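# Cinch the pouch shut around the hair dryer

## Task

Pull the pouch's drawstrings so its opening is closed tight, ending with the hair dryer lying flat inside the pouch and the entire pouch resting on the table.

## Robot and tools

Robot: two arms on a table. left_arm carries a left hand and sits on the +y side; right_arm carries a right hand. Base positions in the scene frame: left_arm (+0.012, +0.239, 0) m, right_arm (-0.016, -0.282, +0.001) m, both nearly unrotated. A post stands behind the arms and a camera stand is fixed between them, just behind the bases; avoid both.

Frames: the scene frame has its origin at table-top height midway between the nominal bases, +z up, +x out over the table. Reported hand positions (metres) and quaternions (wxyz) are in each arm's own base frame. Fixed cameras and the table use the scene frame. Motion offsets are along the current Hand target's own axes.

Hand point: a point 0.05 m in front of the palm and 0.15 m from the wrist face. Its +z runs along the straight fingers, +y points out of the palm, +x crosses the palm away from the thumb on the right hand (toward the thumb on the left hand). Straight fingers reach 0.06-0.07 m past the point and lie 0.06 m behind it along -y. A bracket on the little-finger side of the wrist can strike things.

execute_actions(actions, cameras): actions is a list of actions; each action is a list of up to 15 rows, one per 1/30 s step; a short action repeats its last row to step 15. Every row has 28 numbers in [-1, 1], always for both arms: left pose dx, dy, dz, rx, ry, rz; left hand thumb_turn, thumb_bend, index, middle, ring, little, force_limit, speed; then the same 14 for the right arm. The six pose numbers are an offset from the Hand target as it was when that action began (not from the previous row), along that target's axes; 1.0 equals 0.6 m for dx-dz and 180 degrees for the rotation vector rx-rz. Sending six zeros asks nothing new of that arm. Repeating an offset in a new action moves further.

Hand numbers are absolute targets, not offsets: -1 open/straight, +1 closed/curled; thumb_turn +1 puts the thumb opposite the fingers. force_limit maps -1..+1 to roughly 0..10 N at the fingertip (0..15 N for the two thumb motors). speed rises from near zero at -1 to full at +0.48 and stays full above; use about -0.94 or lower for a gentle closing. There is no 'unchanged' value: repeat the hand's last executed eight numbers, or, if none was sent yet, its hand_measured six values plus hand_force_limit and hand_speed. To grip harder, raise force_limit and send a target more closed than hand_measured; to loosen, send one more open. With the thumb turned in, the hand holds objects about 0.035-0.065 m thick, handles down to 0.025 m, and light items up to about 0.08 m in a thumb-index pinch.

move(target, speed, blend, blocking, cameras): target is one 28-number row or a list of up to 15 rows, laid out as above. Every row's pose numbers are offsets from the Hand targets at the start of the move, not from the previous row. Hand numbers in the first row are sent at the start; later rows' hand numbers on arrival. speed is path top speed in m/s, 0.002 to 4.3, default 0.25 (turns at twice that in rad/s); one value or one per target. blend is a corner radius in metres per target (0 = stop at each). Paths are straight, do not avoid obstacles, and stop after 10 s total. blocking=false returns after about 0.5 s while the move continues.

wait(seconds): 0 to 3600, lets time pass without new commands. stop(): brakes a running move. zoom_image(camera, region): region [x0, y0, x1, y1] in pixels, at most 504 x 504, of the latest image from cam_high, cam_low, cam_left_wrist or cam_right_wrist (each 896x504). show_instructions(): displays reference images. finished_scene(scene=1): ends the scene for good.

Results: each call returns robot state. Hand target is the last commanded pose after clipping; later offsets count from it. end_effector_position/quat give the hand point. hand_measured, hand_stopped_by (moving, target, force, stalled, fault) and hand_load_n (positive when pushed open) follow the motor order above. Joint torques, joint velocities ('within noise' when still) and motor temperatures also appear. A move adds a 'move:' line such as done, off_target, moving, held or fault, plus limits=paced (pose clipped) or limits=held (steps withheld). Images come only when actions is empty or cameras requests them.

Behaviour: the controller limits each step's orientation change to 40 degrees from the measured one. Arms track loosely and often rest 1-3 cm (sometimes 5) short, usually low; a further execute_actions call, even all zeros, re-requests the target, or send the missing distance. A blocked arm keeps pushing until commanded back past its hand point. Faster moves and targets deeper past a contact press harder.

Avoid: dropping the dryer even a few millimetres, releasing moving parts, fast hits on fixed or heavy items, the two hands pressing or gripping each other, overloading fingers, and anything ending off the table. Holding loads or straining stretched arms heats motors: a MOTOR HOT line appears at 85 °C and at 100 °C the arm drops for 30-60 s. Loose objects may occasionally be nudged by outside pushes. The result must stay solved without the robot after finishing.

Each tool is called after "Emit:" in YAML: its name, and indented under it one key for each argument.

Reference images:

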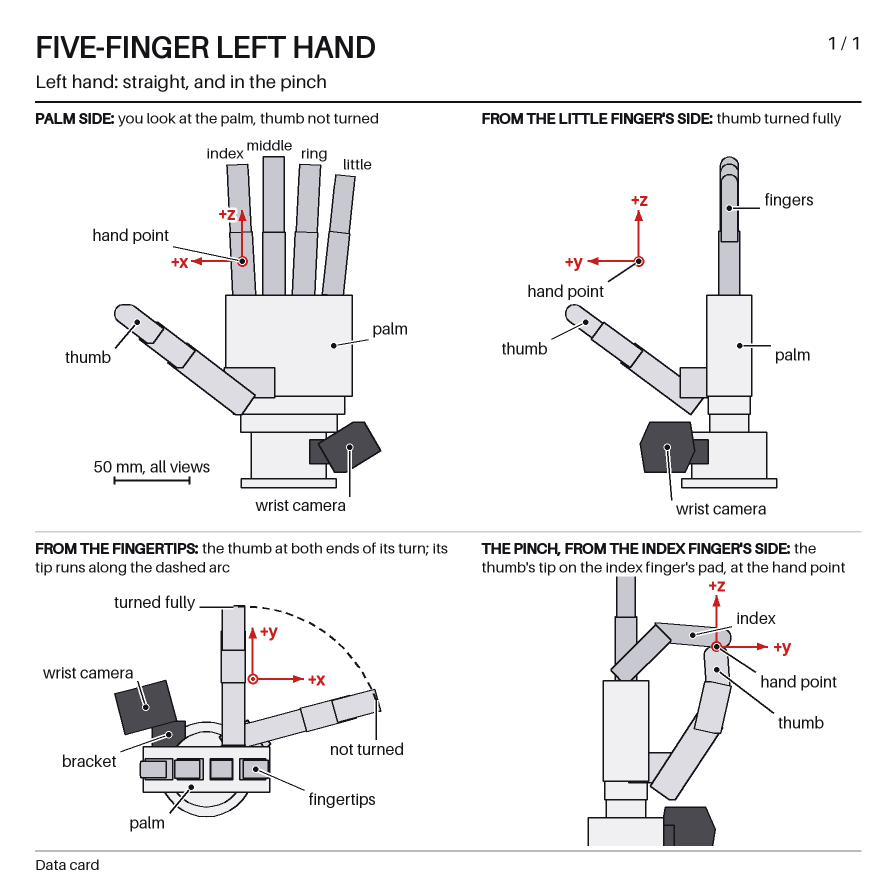

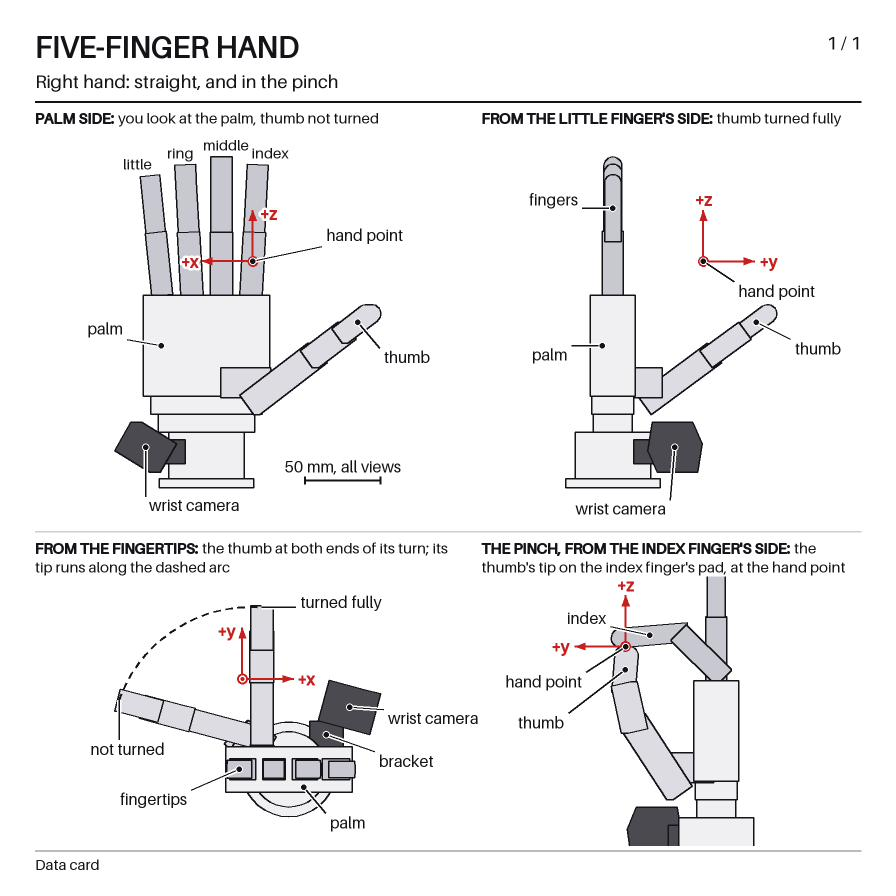

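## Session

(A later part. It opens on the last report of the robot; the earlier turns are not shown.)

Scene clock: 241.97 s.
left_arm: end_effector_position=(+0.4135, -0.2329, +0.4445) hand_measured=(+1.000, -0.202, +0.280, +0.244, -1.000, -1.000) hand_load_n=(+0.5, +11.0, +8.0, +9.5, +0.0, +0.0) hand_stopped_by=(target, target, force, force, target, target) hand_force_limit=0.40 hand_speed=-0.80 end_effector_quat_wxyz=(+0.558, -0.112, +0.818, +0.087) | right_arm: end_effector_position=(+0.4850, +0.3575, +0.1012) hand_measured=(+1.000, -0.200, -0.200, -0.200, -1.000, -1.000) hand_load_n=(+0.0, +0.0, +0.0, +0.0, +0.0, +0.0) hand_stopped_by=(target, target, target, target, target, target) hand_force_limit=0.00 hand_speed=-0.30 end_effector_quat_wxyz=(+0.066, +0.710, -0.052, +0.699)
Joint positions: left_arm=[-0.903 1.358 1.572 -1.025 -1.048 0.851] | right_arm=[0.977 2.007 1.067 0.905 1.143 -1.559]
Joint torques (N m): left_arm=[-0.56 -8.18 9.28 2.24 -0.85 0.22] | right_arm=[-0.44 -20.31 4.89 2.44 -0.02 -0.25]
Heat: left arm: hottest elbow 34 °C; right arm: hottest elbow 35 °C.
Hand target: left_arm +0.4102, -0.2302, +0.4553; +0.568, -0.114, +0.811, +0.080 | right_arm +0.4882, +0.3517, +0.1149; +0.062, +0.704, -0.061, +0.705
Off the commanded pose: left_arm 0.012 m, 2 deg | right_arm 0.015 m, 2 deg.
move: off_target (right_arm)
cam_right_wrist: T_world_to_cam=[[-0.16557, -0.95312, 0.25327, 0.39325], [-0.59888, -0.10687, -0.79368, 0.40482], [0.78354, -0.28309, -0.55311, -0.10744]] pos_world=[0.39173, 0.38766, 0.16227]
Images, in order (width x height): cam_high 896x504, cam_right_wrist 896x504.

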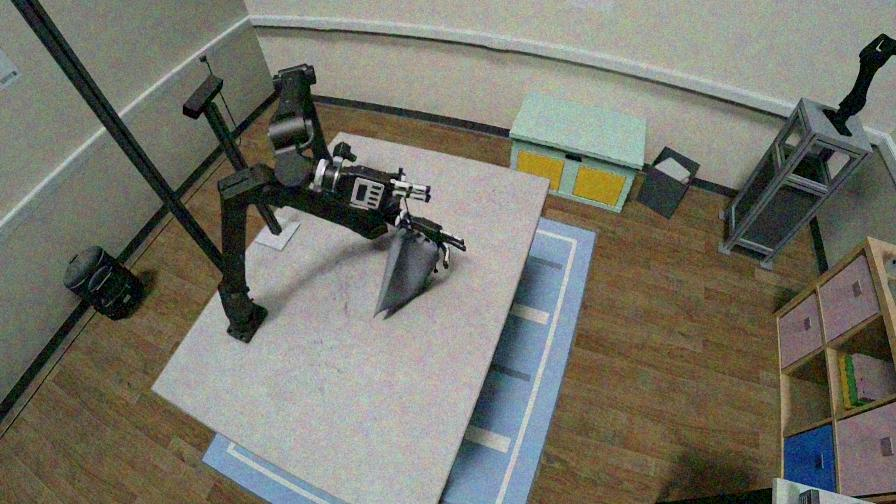

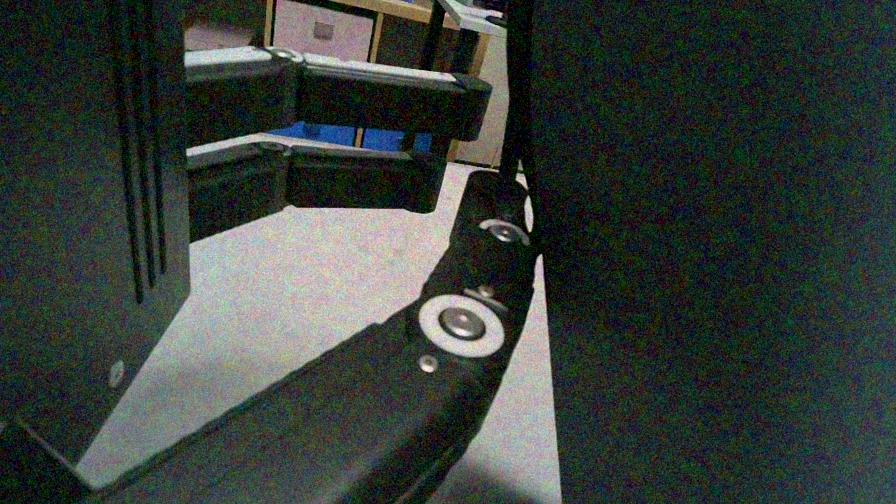

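Emit:
move:
  target: [0,0,0,0,0,0,1,-0.2,0.5,0.5,-1,-1,0.4,-0.8,0.0,0.013,-0.003,0,0,0,1,-0.2,-0.2,-0.2,-1,-1,0,-0.3]
  speed: 0.06
  cameras: ["cam_right_wrist"]

Emit:
zoom_image:
  camera: "cam_right_wrist"
  region: [400, 0, 640, 240]

Scene clock: 243.87 s.
left_arm: end_effector_position=(+0.4135, -0.2329, +0.4445) hand_measured=(+1.000, -0.202, +0.280, +0.244, -1.000, -1.000) hand_load_n=(+0.5, +11.0, +8.0, +9.5, +0.0, +0.0) hand_stopped_by=(target, target, force, force, target, target) hand_force_limit=0.40 hand_speed=-0.80 end_effector_quat_wxyz=(+0.558, -0.112, +0.818, +0.087) | right_arm: end_effector_position=(+0.4816, +0.3506, +0.1011) hand_measured=(+1.000, -0.200, -0.200, -0.200, -1.000, -1.000) hand_load_n=(+0.5, +0.0, +0.0, +0.0, +0.0, +0.0) hand_stopped_by=(target, target, target, target, target, target) hand_force_limit=0.00 hand_speed=-0.30 end_effector_quat_wxyz=(+0.065, +0.711, -0.051, +0.699)
Joint positions: left_arm=[-0.903 1.358 1.572 -1.025 -1.048 0.851] | right_arm=[0.975 1.994 1.041 0.917 1.14 -1.559]
Joint torques (N m): left_arm=[-0.62 -8.18 9.26 2.26 -0.85 0.21] | right_arm=[-0.97 -20.13 4.81 2.48 -0.01 -0.29]
Heat: left arm: hottest elbow 34 °C; right arm: hottest elbow 35 °C.
Hand target: left_arm +0.4102, -0.2302, +0.4553; +0.568, -0.114, +0.811, +0.080 | right_arm +0.4851, +0.3441, +0.1148; +0.062, +0.704, -0.061, +0.705
Off the commanded pose: left_arm 0.012 m, 2 deg | right_arm 0.016 m, 2 deg.
move: off_target (right_arm)
cam_right_wrist: T_world_to_cam=[[-0.16401, -0.95323, 0.25386, 0.38547], [-0.59917, -0.10817, -0.79328, 0.40252], [0.78364, -0.28221, -0.55341, -0.10711]] pos_world=[0.38833, 0.38076, 0.16217]

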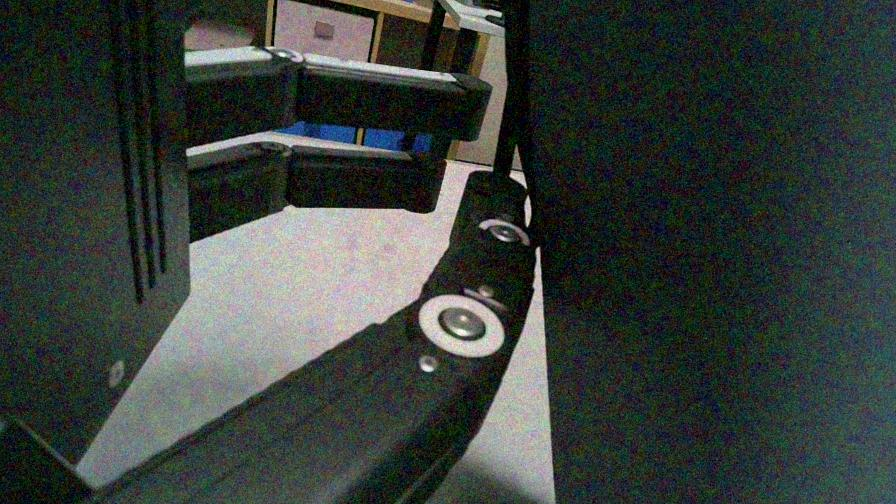

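Scaled by 2.100.

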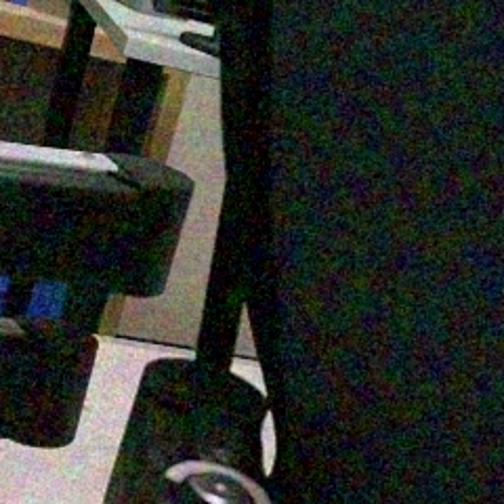

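Emit:
move:
  target:
    - [0,0,0,0,0,0,1,-0.2,0.5,0.5,-1,-1,0.4,-0.8,0.0,-0.06,0,0,0,0,1,-0.2,-0.2,-0.2,-1,-1,0,-0.3]
    - [0,0,0,0,0,0,1,-0.2,0.5,0.5,-1,-1,0.4,-0.8,0.0,-0.06,-0.02,0,0,0,1,-0.25,-0.3,-0.3,-1,-1,0,-0.3]
  speed: 0.08
  cameras: ["cam_right_wrist","cam_low","cam_high"]

Emit:
zoom_image:
  camera: "cam_right_wrist"
  region: [400, 0, 740, 340]

Scene clock: 247.03 s.
left_arm: end_effector_position=(+0.4135, -0.2329, +0.4445) hand_measured=(+1.000, -0.202, +0.280, +0.244, -1.000, -1.000) hand_load_n=(+0.5, +11.0, +7.5, +10.0, +0.0, +0.0) hand_stopped_by=(target, target, force, force, target, target) hand_force_limit=0.40 hand_speed=-0.80 end_effector_quat_wxyz=(+0.558, -0.112, +0.818, +0.087) | right_arm: end_effector_position=(+0.4775, +0.3713, +0.1067) hand_measured=(+1.000, -0.250, -0.300, -0.300, -1.000, -1.000) hand_load_n=(+0.0, +0.0, +0.0, +0.0, +0.0, +0.0) hand_stopped_by=(target, target, target, target, target, target) hand_force_limit=0.00 hand_speed=-0.30 end_effector_quat_wxyz=(+0.065, +0.707, -0.062, +0.702)
Joint positions: left_arm=[-0.903 1.358 1.572 -1.025 -1.048 0.851] | right_arm=[1.003 2.015 1.097 0.9 1.182 -1.559]
Joint torques (N m): left_arm=[-0.62 -8.23 9.26 2.3 -0.85 0.21] | right_arm=[0.5 -18.37 7.58 1.24 0.13 -0.27]
Heat: left arm: hottest elbow 34 °C; right arm: hottest elbow 35 °C.
Hand target: left_arm +0.4102, -0.2302, +0.4553; +0.568, -0.114, +0.811, +0.080 | right_arm +0.4795, +0.3818, +0.1147; +0.062, +0.704, -0.061, +0.705
Off the commanded pose: left_arm 0.012 m, 2 deg | right_arm 0.013 m, 1 deg.
move: off_target (right_arm); target 2's new numbers were sent with right_arm's hand 0.013 m and 1 deg from that target
cam_right_wrist: T_world_to_cam=[[-0.18022, -0.95449, 0.23762, 0.41304], [-0.59161, -0.08781, -0.80143, 0.39649], [0.78582, -0.28502, -0.54886, -0.09543]] pos_world=[0.384, 0.40186, 0.16724]
Images, in order (width x height): cam_high 896x504, cam_low 896x504, cam_right_wrist 896x504.

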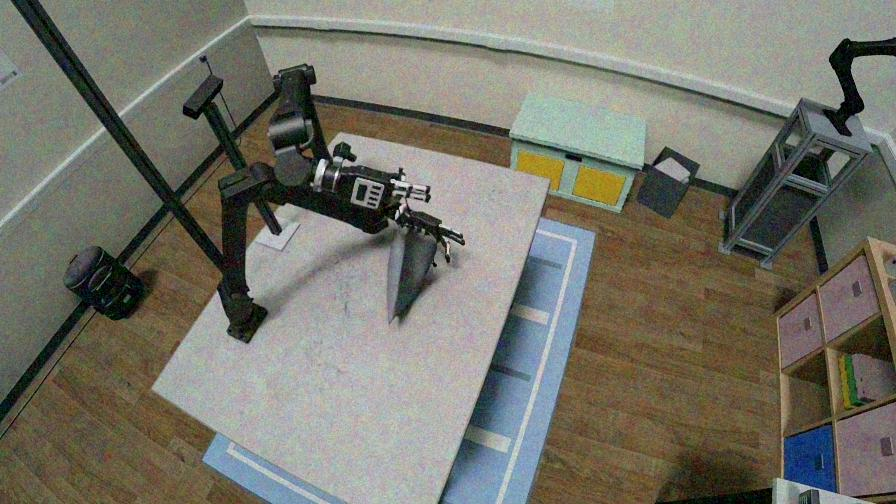

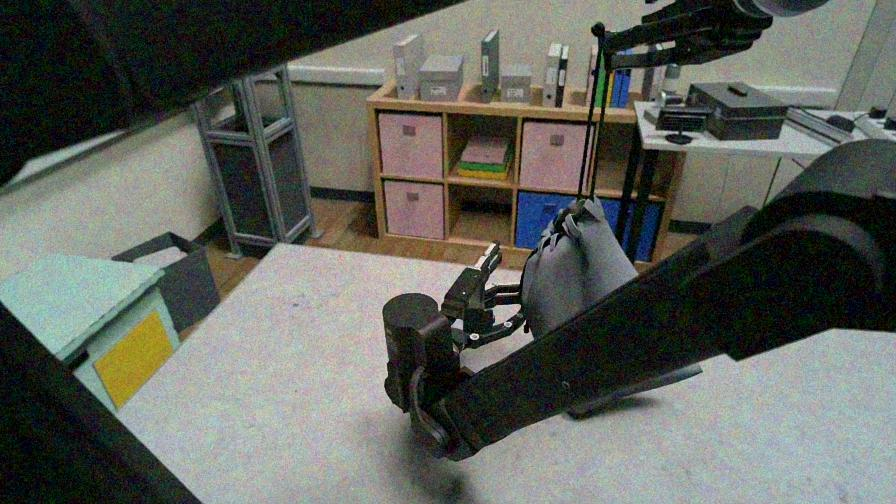

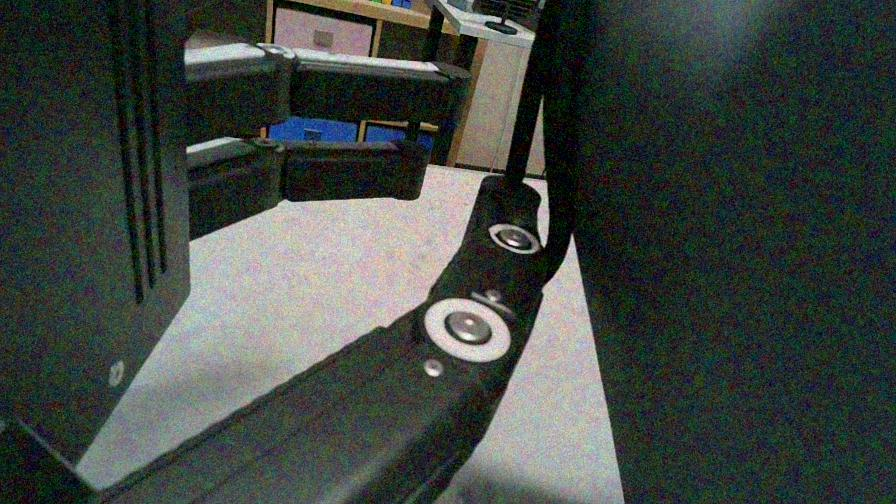

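Scaled by 1.482.

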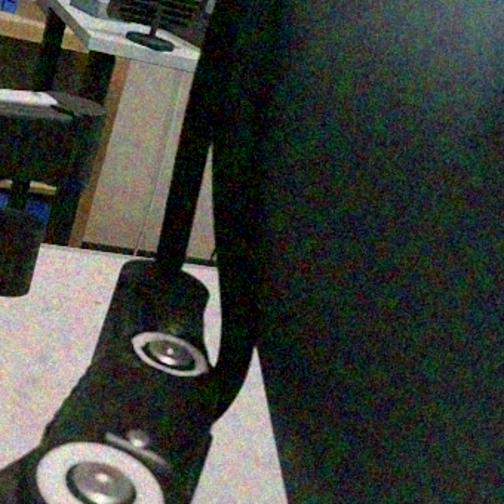

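Emit:
move:
  target:
    - [0,0,0,0,0,0,1,-0.2,0.5,0.5,-1,-1,0.4,-0.8,-0.03,-0.01,0,0,0,0,1,-0.05,-0.2,-0.2,-1,-1,0,-0.3]
    - [0,0,0,0,0,0,1,-0.2,0.5,0.5,-1,-1,0.4,-0.8,-0.03,0.065,-0.006,0,0,0,1,-0.05,-0.2,-0.2,-1,-1,0,-0.3]
  speed: 0.06
  cameras: ["cam_right_wrist","cam_high"]

Emit:
zoom_image:
  camera: "cam_right_wrist"
  region: [400, 0, 740, 340]

Emit:
zoom_image:
  camera: "cam_high"
  region: [390, 190, 490, 290]

Scene clock: 250.47 s.
left_arm: end_effector_position=(+0.4135, -0.2329, +0.4445) hand_measured=(+1.000, -0.202, +0.280, +0.244, -1.000, -1.000) hand_load_n=(+0.5, +11.0, +8.0, +9.5, +0.0, +0.0) hand_stopped_by=(target, target, force, force, target, target) hand_force_limit=0.40 hand_speed=-0.80 end_effector_quat_wxyz=(+0.558, -0.112, +0.818, +0.087) | right_arm: end_effector_position=(+0.4656, +0.3498, +0.0845) hand_measured=(+1.000, -0.050, -0.200, -0.200, -1.000, -1.000) hand_load_n=(+0.0, +0.0, +0.0, +0.0, +0.0, +0.0) hand_stopped_by=(target, target, target, target, target, target) hand_force_limit=0.00 hand_speed=-0.30 end_effector_quat_wxyz=(+0.065, +0.710, -0.052, +0.699)
Joint positions: left_arm=[-0.903 1.358 1.572 -1.025 -1.048 0.851] | right_arm=[1 2.019 1.012 0.974 1.165 -1.559]
Joint torques (N m): left_arm=[-0.62 -8.18 9.28 2.26 -0.85 0.22] | right_arm=[-0.79 -19.66 4.42 2.4 -0.06 -0.26]
Heat: left arm: hottest elbow 33 °C; right arm: hottest elbow 35 °C.
Hand target: left_arm +0.4102, -0.2302, +0.4553; +0.568, -0.114, +0.811, +0.080 | right_arm +0.4692, +0.3441, +0.0968; +0.062, +0.704, -0.061, +0.705
Off the commanded pose: left_arm 0.012 m, 2 deg | right_arm 0.014 m, 1 deg.
move: off_target (right_arm)
cam_right_wrist: T_world_to_cam=[[-0.1653, -0.95354, 0.25189, 0.38719], [-0.59748, -0.10638, -0.7948, 0.37843], [0.78466, -0.28187, -0.55213, -0.10466]] pos_world=[0.37223, 0.37996, 0.14547]
Images, in order (width x height): cam_high 896x504, cam_right_wrist 896x504.

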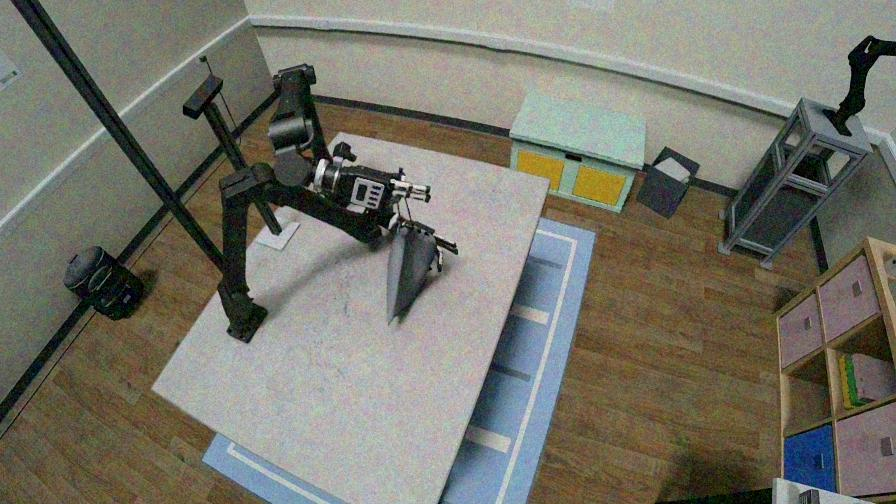

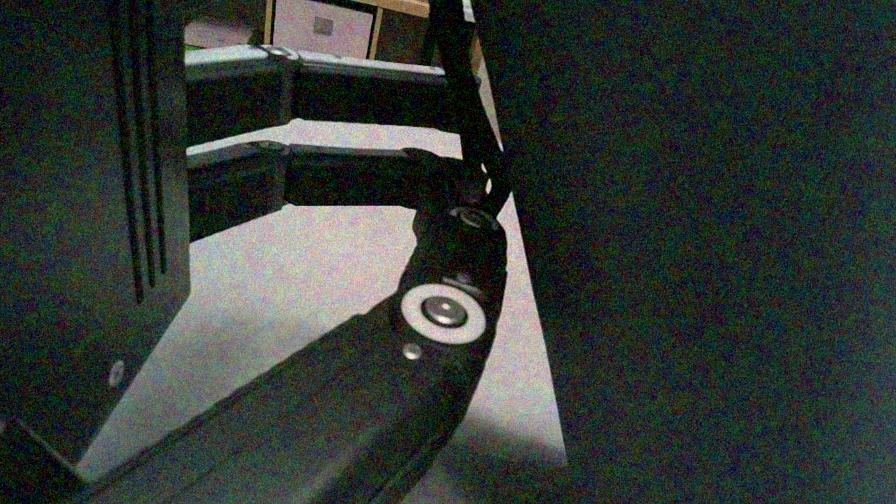

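Scaled by 1.482.

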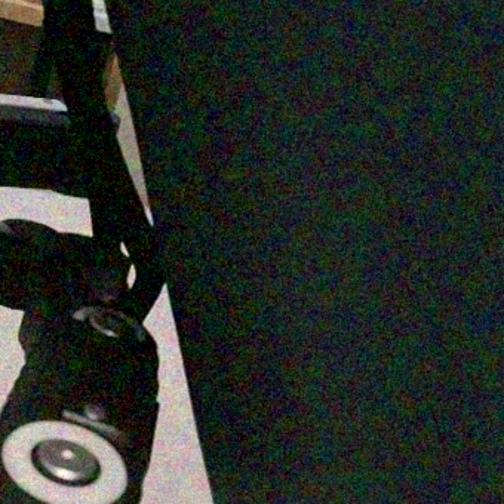

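Scaled by 5.040.

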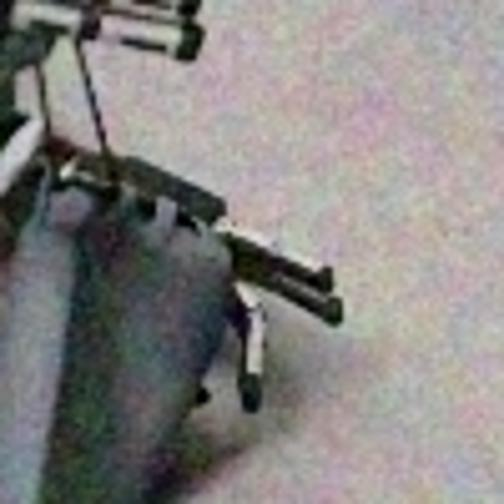

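Emit:
move:
  target: [0,0,0,0,0,0,1,-0.2,0.5,0.5,-1,-1,0.4,-0.8,0.037,0.0,0,0,0,0,1,-0.05,-0.2,-0.2,-1,-1,0,-0.3]
  speed: 0.06
  cameras: ["cam_right_wrist","cam_high"]

Emit:
zoom_image:
  camera: "cam_right_wrist"
  region: [400, 0, 640, 240]

Emit:
zoom_image:
  camera: "cam_high"
  region: [390, 190, 490, 290]

Scene clock: 252.00 s.
left_arm: end_effector_position=(+0.4135, -0.2329, +0.4445) hand_measured=(+1.000, -0.202, +0.280, +0.244, -1.000, -1.000) hand_load_n=(+0.5, +11.0, +8.0, +10.0, +0.0, +0.0) hand_stopped_by=(target, target, force, force, target, target) hand_force_limit=0.40 hand_speed=-0.80 end_effector_quat_wxyz=(+0.558, -0.112, +0.818, +0.087) | right_arm: end_effector_position=(+0.4663, +0.3510, +0.1110) hand_measured=(+1.000, -0.050, -0.200, -0.200, -1.000, -1.000) hand_load_n=(+0.5, +0.0, +0.0, +0.0, +0.0, +0.0) hand_stopped_by=(target, target, target, target, target, target) hand_force_limit=0.00 hand_speed=-0.30 end_effector_quat_wxyz=(+0.053, +0.704, -0.063, +0.705)
Joint positions: left_arm=[-0.903 1.358 1.572 -1.025 -1.048 0.851] | right_arm=[1 1.965 1.012 0.956 1.164 -1.559]
Joint torques (N m): left_arm=[-0.62 -8.23 9.26 2.26 -0.85 0.22] | right_arm=[-0.5 -19.43 4.88 0.96 -0.03 -0.29]
Heat: left arm: hottest elbow 33 °C; right arm: hottest elbow 35 °C.
Hand target: left_arm +0.4102, -0.2302, +0.4553; +0.568, -0.114, +0.811, +0.080 | right_arm +0.4692, +0.3441, +0.1191; +0.062, +0.704, -0.061, +0.705
Off the commanded pose: left_arm 0.012 m, 2 deg | right_arm 0.011 m, 1 deg.
move: off_target (right_arm)
cam_right_wrist: T_world_to_cam=[[-0.16877, -0.96085, 0.21974, 0.38948], [-0.58185, -0.08283, -0.80907, 0.38616], [0.7956, -0.2644, -0.54509, -0.10227]] pos_world=[0.37178, 0.37918, 0.1711]
Images, in order (width x height): cam_high 896x504, cam_right_wrist 896x504.

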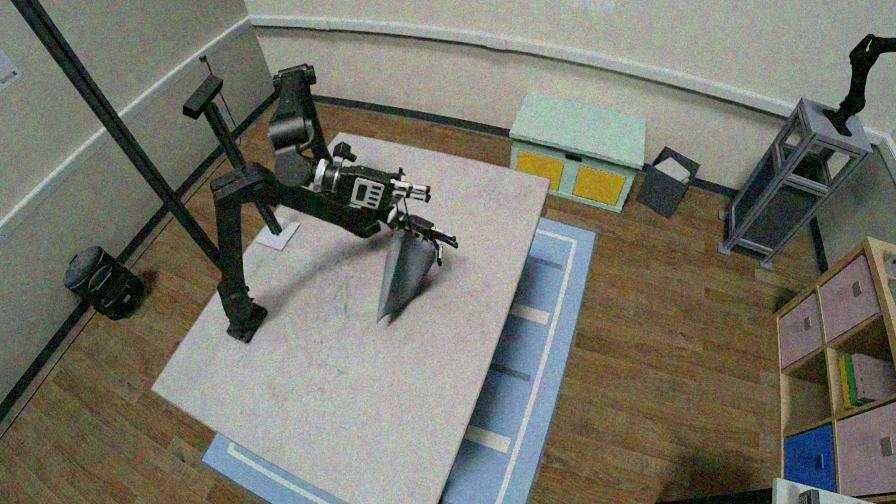

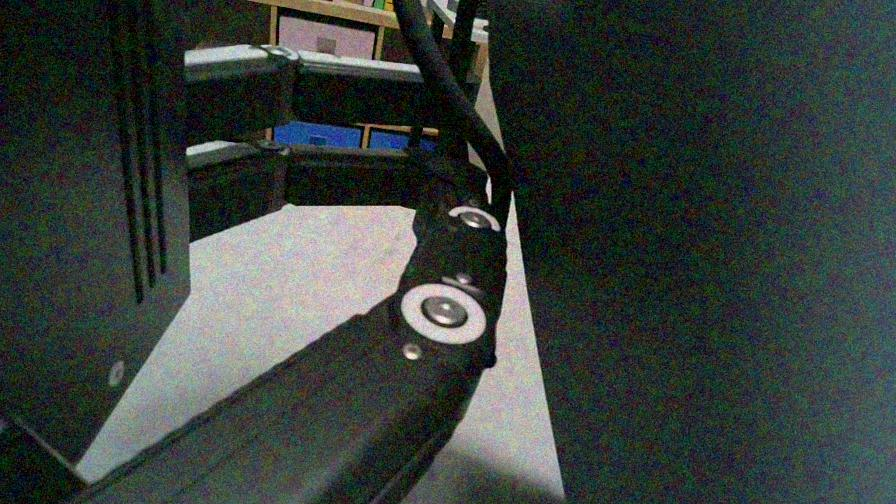

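Scaled by 2.100.

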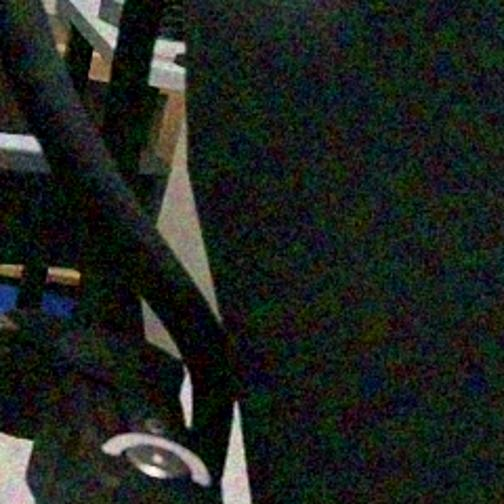

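Scaled by 5.040.

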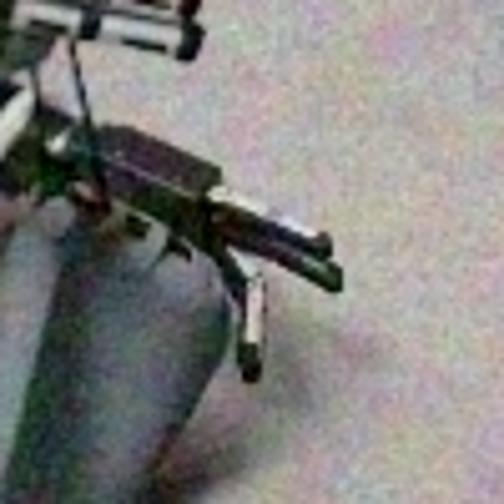

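Emit:
move:
  target: [0,0,0,0,0,0,1,-0.2,0.5,0.5,-1,-1,0.4,-0.8,0.0,-0.07,-0.03,0,0,0,1,-0.05,-0.2,-0.2,-1,-1,0,-0.3]
  speed: 0.08
  cameras: ["cam_right_wrist","cam_low","cam_high"]

Emit:
zoom_image:
  camera: "cam_low"
  region: [440, 180, 640, 360]

Scene clock: 255.30 s.
left_arm: end_effector_position=(+0.4135, -0.2329, +0.4445) hand_measured=(+1.000, -0.202, +0.280, +0.244, -1.000, -1.000) hand_load_n=(+0.5, +11.0, +8.0, +10.0, +0.0, +0.0) hand_stopped_by=(target, target, force, force, target, target) hand_force_limit=0.40 hand_speed=-0.80 end_effector_quat_wxyz=(+0.558, -0.112, +0.818, +0.087) | right_arm: end_effector_position=(+0.4539, +0.3748, +0.1112) hand_measured=(+1.000, -0.050, -0.200, -0.200, -1.000, -1.000) hand_load_n=(+0.0, +0.0, +0.0, +0.0, +0.0, +0.0) hand_stopped_by=(target, target, target, target, target, target) hand_force_limit=0.00 hand_speed=-0.30 end_effector_quat_wxyz=(+0.064, +0.706, -0.061, +0.702)
Joint positions: left_arm=[-0.903 1.358 1.572 -1.025 -1.048 0.851] | right_arm=[1.043 1.989 1.066 0.907 1.219 -1.56]
Joint torques (N m): left_arm=[-0.62 -8.23 9.25 2.25 -0.85 0.21] | right_arm=[0.38 -17.2 8.66 0.79 0.13 -0.28]
Heat: left arm: hottest elbow 33 °C; right arm: hottest elbow 34 °C.
Hand target: left_arm +0.4102, -0.2302, +0.4553; +0.568, -0.114, +0.811, +0.080 | right_arm +0.4588, +0.3885, +0.1190; +0.062, +0.704, -0.061, +0.705
Off the commanded pose: left_arm 0.012 m, 2 deg | right_arm 0.017 m, 0 deg.
move: off_target (right_arm)
cam_right_wrist: T_world_to_cam=[[-0.17833, -0.95486, 0.23755, 0.41032], [-0.59062, -0.08922, -0.802, 0.38667], [0.787, -0.28333, -0.54805, -0.07464]] pos_world=[0.3603, 0.40515, 0.17173]
Images, in order (width x height): cam_high 896x504, cam_low 896x504, cam_right_wrist 896x504.

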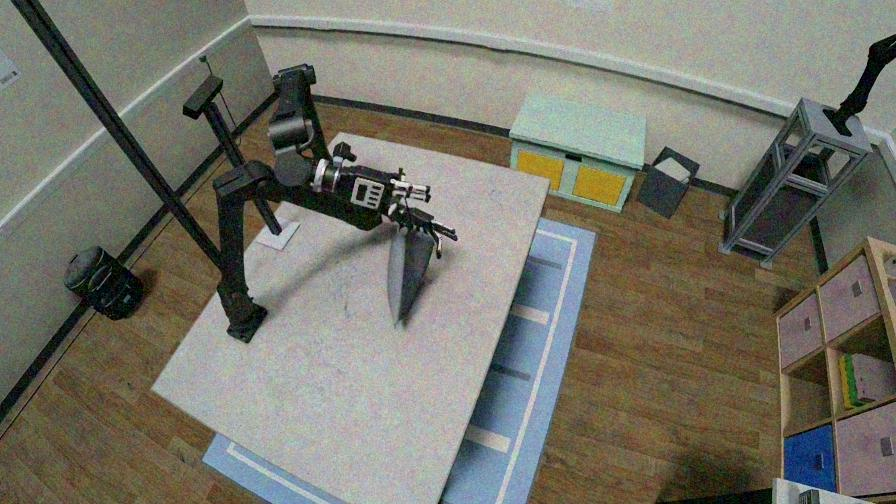

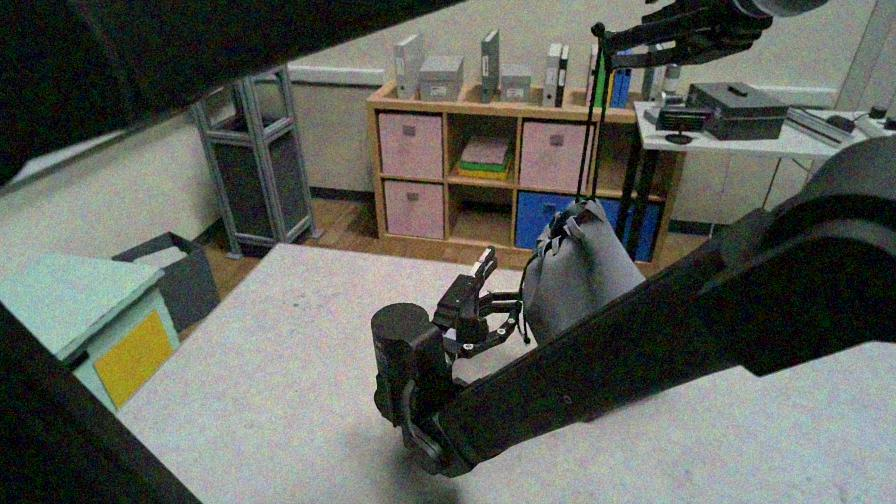

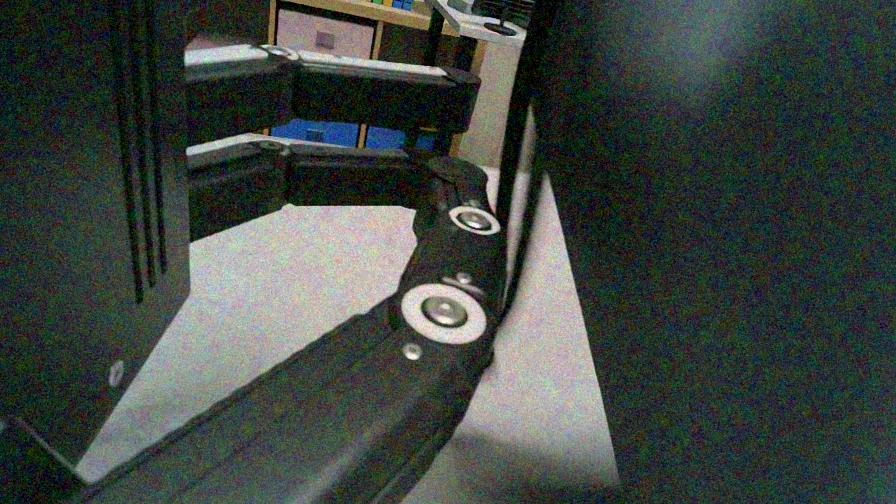

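Scaled by 2.520.

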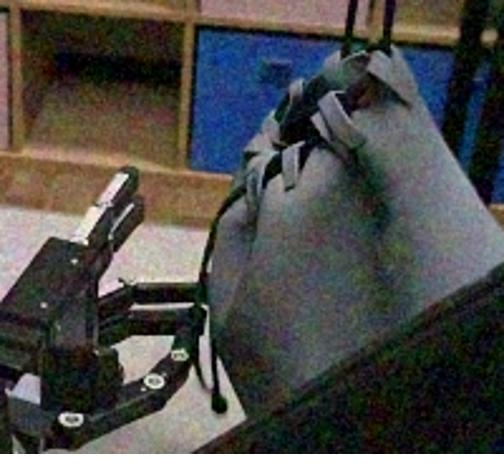

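Emit:
zoom_image:
  camera: "cam_right_wrist"
  region: [420, 80, 620, 400]

Scaled by 1.575.

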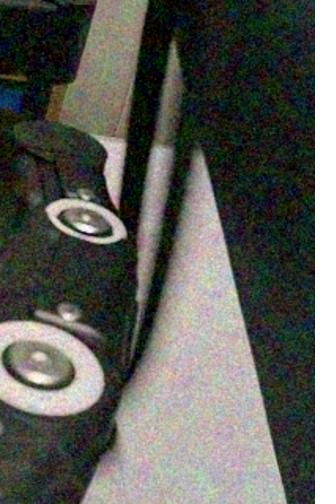

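Emit:
move:
  target:
    - [0,0,0,0,0,0,1,-0.2,0.5,0.5,-1,-1,0.4,-0.8,0.0,-0.015,-0.033,0,0,0,1,-0.05,-0.2,-0.2,-1,-1,0,-0.3]
    - [0,0,0,0,0,0,1,-0.2,0.5,0.5,-1,-1,0.4,-0.8,0.0,0.045,-0.033,0,0,0,1,-0.05,-0.2,-0.2,-1,-1,0,-0.3]
  speed: 0.06
  cameras: ["cam_right_wrist","cam_low"]

Emit:
zoom_image:
  camera: "cam_right_wrist"
  region: [400, 0, 640, 400]

Emit:
zoom_image:
  camera: "cam_low"
  region: [440, 180, 640, 360]

Scene clock: 259.77 s.
left_arm: end_effector_position=(+0.4135, -0.2329, +0.4445) hand_measured=(+1.000, -0.202, +0.280, +0.244, -1.000, -1.000) hand_load_n=(+0.5, +11.0, +8.0, +10.0, +0.0, +0.0) hand_stopped_by=(target, target, force, force, target, target) hand_force_limit=0.40 hand_speed=-0.80 end_effector_quat_wxyz=(+0.558, -0.112, +0.818, +0.087) | right_arm: end_effector_position=(+0.4312, +0.3710, +0.1081) hand_measured=(+1.000, -0.050, -0.200, -0.200, -1.000, -1.000) hand_load_n=(+0.5, +0.0, +0.0, +0.0, +0.0, +0.0) hand_stopped_by=(target, target, target, target, target, target) hand_force_limit=0.00 hand_speed=-0.30 end_effector_quat_wxyz=(+0.065, +0.709, -0.053, +0.701)
Joint positions: left_arm=[-0.903 1.358 1.572 -1.025 -1.048 0.851] | right_arm=[1.077 1.967 1.015 0.922 1.243 -1.56]
Joint torques (N m): left_arm=[-0.62 -8.18 9.26 2.26 -0.84 0.21] | right_arm=[-0.56 -19.78 4.75 2.26 -0.07 -0.28]
Heat: left arm: hottest elbow 33 °C; right arm: hottest elbow 34 °C.
Hand target: left_arm +0.4102, -0.2302, +0.4553; +0.568, -0.114, +0.811, +0.080 | right_arm +0.4346, +0.3654, +0.1190; +0.062, +0.704, -0.061, +0.705
Off the commanded pose: left_arm 0.012 m, 2 deg | right_arm 0.013 m, 1 deg.
move: off_target (right_arm)
cam_right_wrist: T_world_to_cam=[[-0.16719, -0.95344, 0.25101, 0.39654], [-0.5949, -0.10547, -0.79685, 0.37771], [0.78622, -0.28256, -0.54957, -0.05929]] pos_world=[0.33762, 0.40116, 0.16886]
Images, in order (width x height): cam_low 896x504, cam_right_wrist 896x504.

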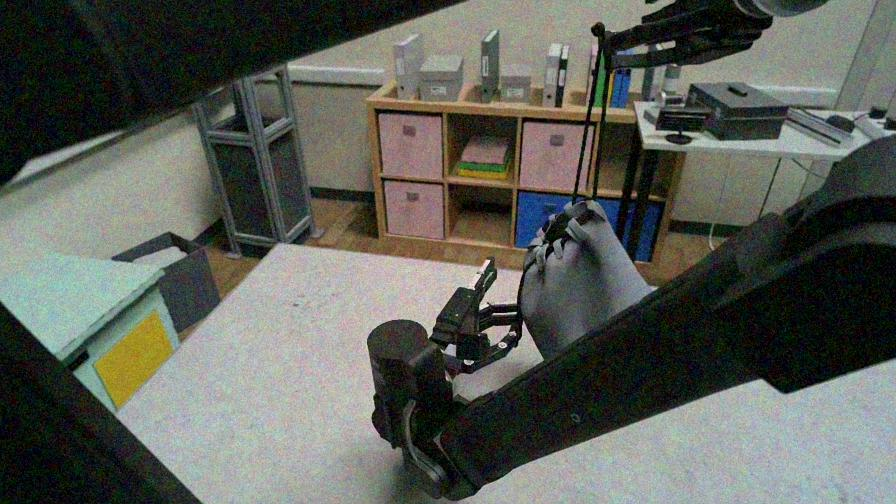

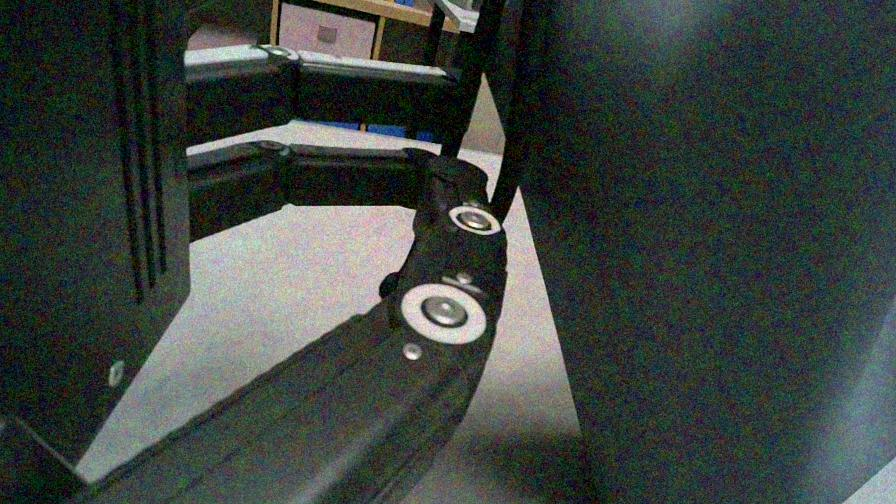

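Scaled by 1.260.

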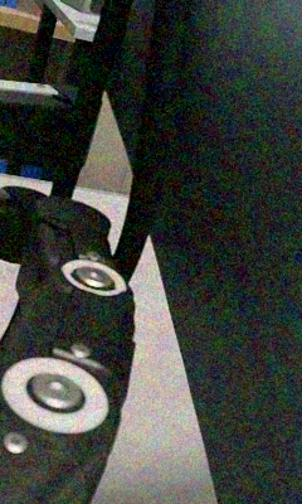

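Scaled by 2.520.

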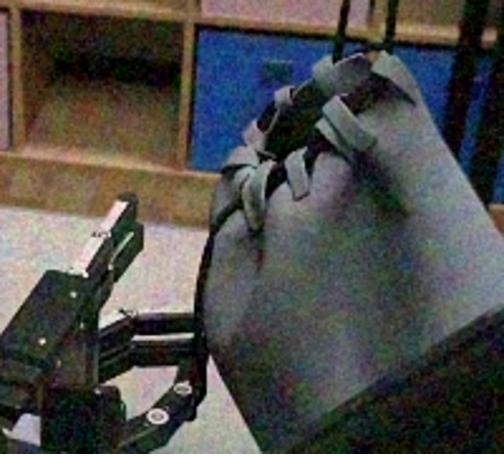

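Emit:
move:
  target: [0,0,0,0,0,0,1,-0.2,0.5,0.5,-1,-1,0.4,-0.8,0.0,0.016,-0.002,0,0,0,1,-0.05,-0.2,-0.2,-1,-1,0,-0.3]
  speed: 0.06
  cameras: ["cam_right_wrist"]

Emit:
zoom_image:
  camera: "cam_right_wrist"
  region: [360, 0, 640, 340]

Scene clock: 261.07 s.
left_arm: end_effector_position=(+0.4135, -0.2329, +0.4445) hand_measured=(+1.000, -0.202, +0.280, +0.244, -1.000, -1.000) hand_load_n=(+0.5, +11.0, +8.0, +9.5, +0.0, +0.0) hand_stopped_by=(target, target, force, force, target, target) hand_force_limit=0.40 hand_speed=-0.80 end_effector_quat_wxyz=(+0.558, -0.112, +0.818, +0.087) | right_arm: end_effector_position=(+0.4281, +0.3620, +0.1078) hand_measured=(+1.000, -0.050, -0.200, -0.200, -1.000, -1.000) hand_load_n=(+0.0, +0.0, +0.0, +0.0, +0.0, +0.0) hand_stopped_by=(target, target, target, target, target, target) hand_force_limit=0.00 hand_speed=-0.30 end_effector_quat_wxyz=(+0.065, +0.709, -0.052, +0.700)
Joint positions: left_arm=[-0.903 1.358 1.572 -1.025 -1.048 0.851] | right_arm=[1.074 1.953 0.985 0.936 1.239 -1.56]
Joint torques (N m): left_arm=[-0.62 -8.18 9.26 2.26 -0.85 0.21] | right_arm=[-0.67 -18.96 4.66 2.26 -0.08 -0.26]
Heat: left arm: hottest elbow 33 °C; right arm: hottest elbow 34 °C.
Hand target: left_arm +0.4102, -0.2302, +0.4553; +0.568, -0.114, +0.811, +0.080 | right_arm +0.4317, +0.3562, +0.1190; +0.062, +0.704, -0.061, +0.705
Off the commanded pose: left_arm 0.012 m, 2 deg | right_arm 0.013 m, 1 deg.
move: off_target (right_arm)
cam_right_wrist: T_world_to_cam=[[-0.16632, -0.95332, 0.25205, 0.387], [-0.59534, -0.10668, -0.79636, 0.37522], [0.78607, -0.2825, -0.5498, -0.0595]] pos_world=[0.33452, 0.39216, 0.16856]

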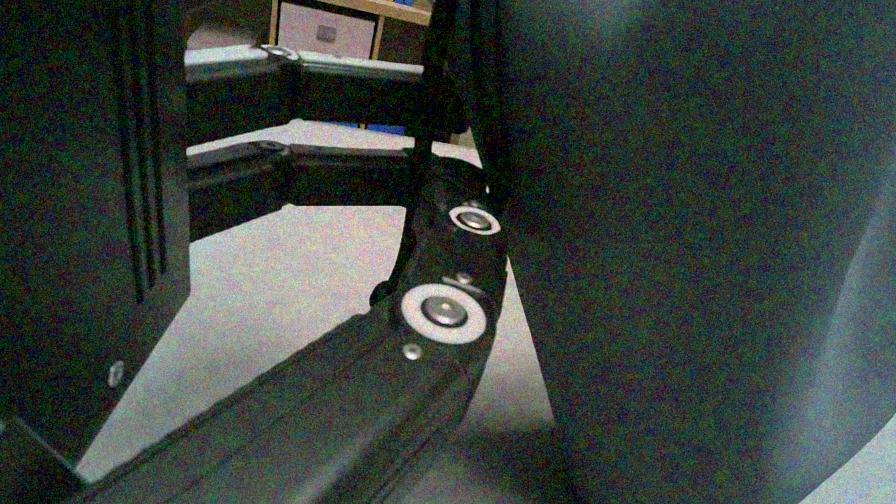

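Scaled by 1.482.

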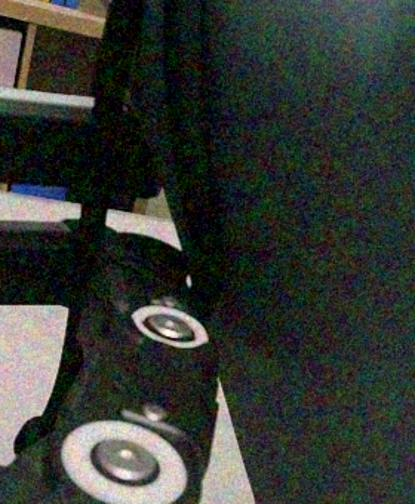

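Emit:
execute_actions:
  actions:
    - [[0,0,0,0,0,0,1,-0.2,0.5,0.5,-1,-1,0.4,-0.8,0,0,0,0,0,0,1,-0.05,0.4,0.4,-1,-1,-0.2,-0.85]]
    - [[0,0,0,0,0,0,1,-0.2,0.5,0.5,-1,-1,0.4,-0.8,0,0,0,0,0,0,1,-0.05,0.4,0.4,-1,-1,-0.2,-0.85]]
    - [[0,0,0,0,0,0,1,-0.2,0.5,0.5,-1,-1,0.4,-0.8,0,0,0,0,0,0,1,-0.05,0.4,0.4,-1,-1,-0.2,-0.85]]
  cameras: ["cam_right_wrist","cam_low"]

Emit:
zoom_image:
  camera: "cam_right_wrist"
  region: [360, 0, 640, 340]

Emit:
zoom_image:
  camera: "cam_low"
  region: [440, 180, 640, 360]

Scene clock: 267.27 s.
left_arm: end_effector_position=(+0.4135, -0.2329, +0.4445) hand_measured=(+1.000, -0.202, +0.280, +0.244, -1.000, -1.000) hand_load_n=(+0.0, +11.0, +8.0, +9.5, +0.0, +0.0) hand_stopped_by=(target, target, force, force, target, target) hand_force_limit=0.40 hand_speed=-0.80 end_effector_quat_wxyz=(+0.558, -0.112, +0.818, +0.087) | right_arm: end_effector_position=(+0.4283, +0.3623, +0.1079) hand_measured=(+1.000, -0.050, +0.242, +0.240, -1.000, -1.000) hand_load_n=(+0.0, +0.0, +4.5, +7.5, +0.0, +0.0) hand_stopped_by=(target, target, force, force, target, target) hand_force_limit=-0.20 hand_speed=-0.85 end_effector_quat_wxyz=(+0.064, +0.709, -0.051, +0.700)
Joint positions: left_arm=[-0.903 1.358 1.572 -1.025 -1.048 0.851] | right_arm=[1.074 1.953 0.985 0.936 1.237 -1.56]
Joint torques (N m): left_arm=[-0.67 -8.23 9.28 2.28 -0.85 0.21] | right_arm=[-1.03 -18.96 4.72 2.37 0 -0.27]
Heat: left arm: hottest elbow 33 °C; right arm: hottest elbow 34 °C.
Hand target: left_arm +0.4102, -0.2302, +0.4553; +0.568, -0.114, +0.811, +0.080 | right_arm +0.4317, +0.3562, +0.1190; +0.062, +0.704, -0.061, +0.705
Off the commanded pose: left_arm 0.012 m, 2 deg | right_arm 0.013 m, 1 deg.
Step readings (end_effector_position of left_arm | right_arm):
0: (+0.4135, -0.2329, +0.4445) | (+0.4281, +0.3620, +0.1079)
1: (+0.4135, -0.2329, +0.4445) | (+0.4281, +0.3620, +0.1079)
2: (+0.4135, -0.2329, +0.4445) | (+0.4281, +0.3620, +0.1079)
4: (+0.4135, -0.2329, +0.4445) | (+0.4281, +0.3620, +0.1079)
8: (+0.4135, -0.2329, +0.4445) | (+0.4282, +0.3622, +0.1079)
15: (+0.4135, -0.2329, +0.4445) | (+0.4283, +0.3623, +0.1079)
16: (+0.4135, -0.2329, +0.4445) | (+0.4283, +0.3623, +0.1079)
17: (+0.4135, -0.2329, +0.4445) | (+0.4283, +0.3623, +0.1079)
19: (+0.4135, -0.2329, +0.4445) | (+0.4283, +0.3623, +0.1079)
23: (+0.4135, -0.2329, +0.4445) | (+0.4283, +0.3623, +0.1079)
30: (+0.4135, -0.2329, +0.4445) | (+0.4283, +0.3623, +0.1079)
31: (+0.4135, -0.2329, +0.4445) | (+0.4283, +0.3623, +0.1079)
32: (+0.4135, -0.2329, +0.4445) | (+0.4283, +0.3623, +0.1079)
34: (+0.4135, -0.2329, +0.4445) | (+0.4283, +0.3623, +0.1079)
38: (+0.4135, -0.2329, +0.4445) | (+0.4283, +0.3623, +0.1079)
45: (+0.4135, -0.2329, +0.4445) | (+0.4283, +0.3623, +0.1079)
cam_right_wrist: T_world_to_cam=[[-0.16456, -0.95372, 0.25167, 0.38676], [-0.59503, -0.10751, -0.79648, 0.3756], [0.78667, -0.28082, -0.5498, -0.06049]] pos_world=[0.33472, 0.39225, 0.16856]
Images, in order (width x height): cam_low 896x504, cam_right_wrist 896x504.

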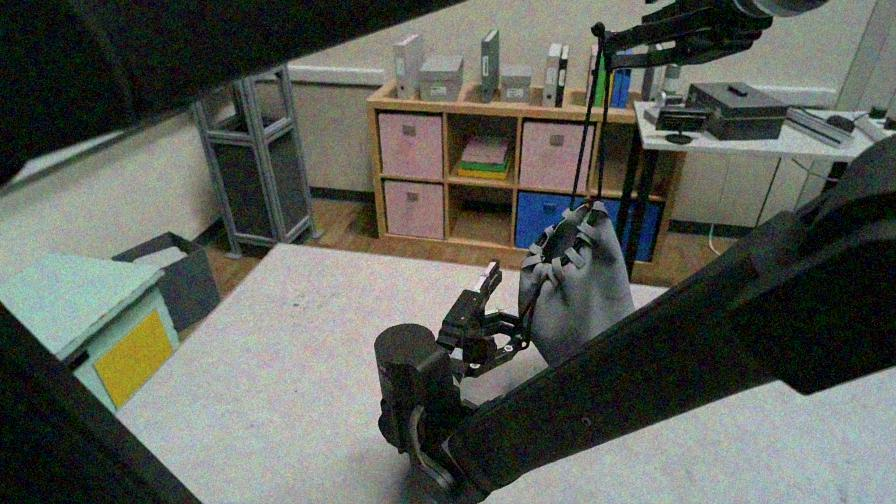

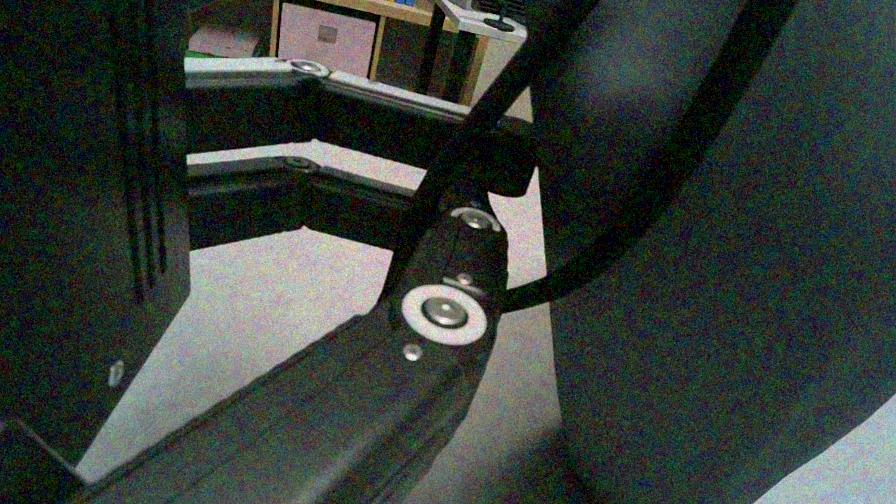

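Scaled by 1.482.

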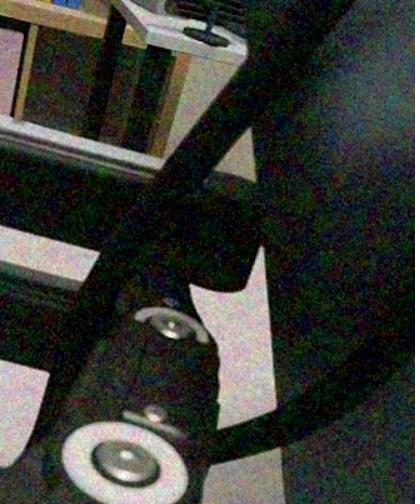

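Scaled by 2.520.

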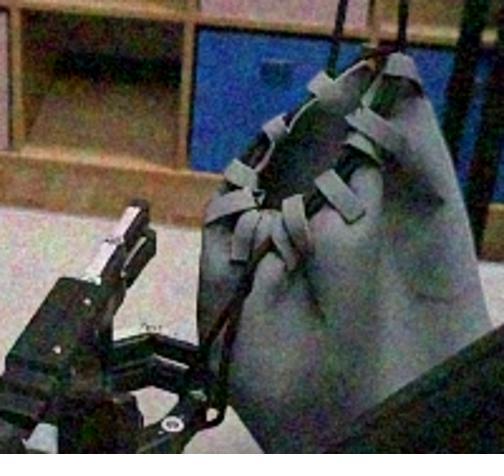

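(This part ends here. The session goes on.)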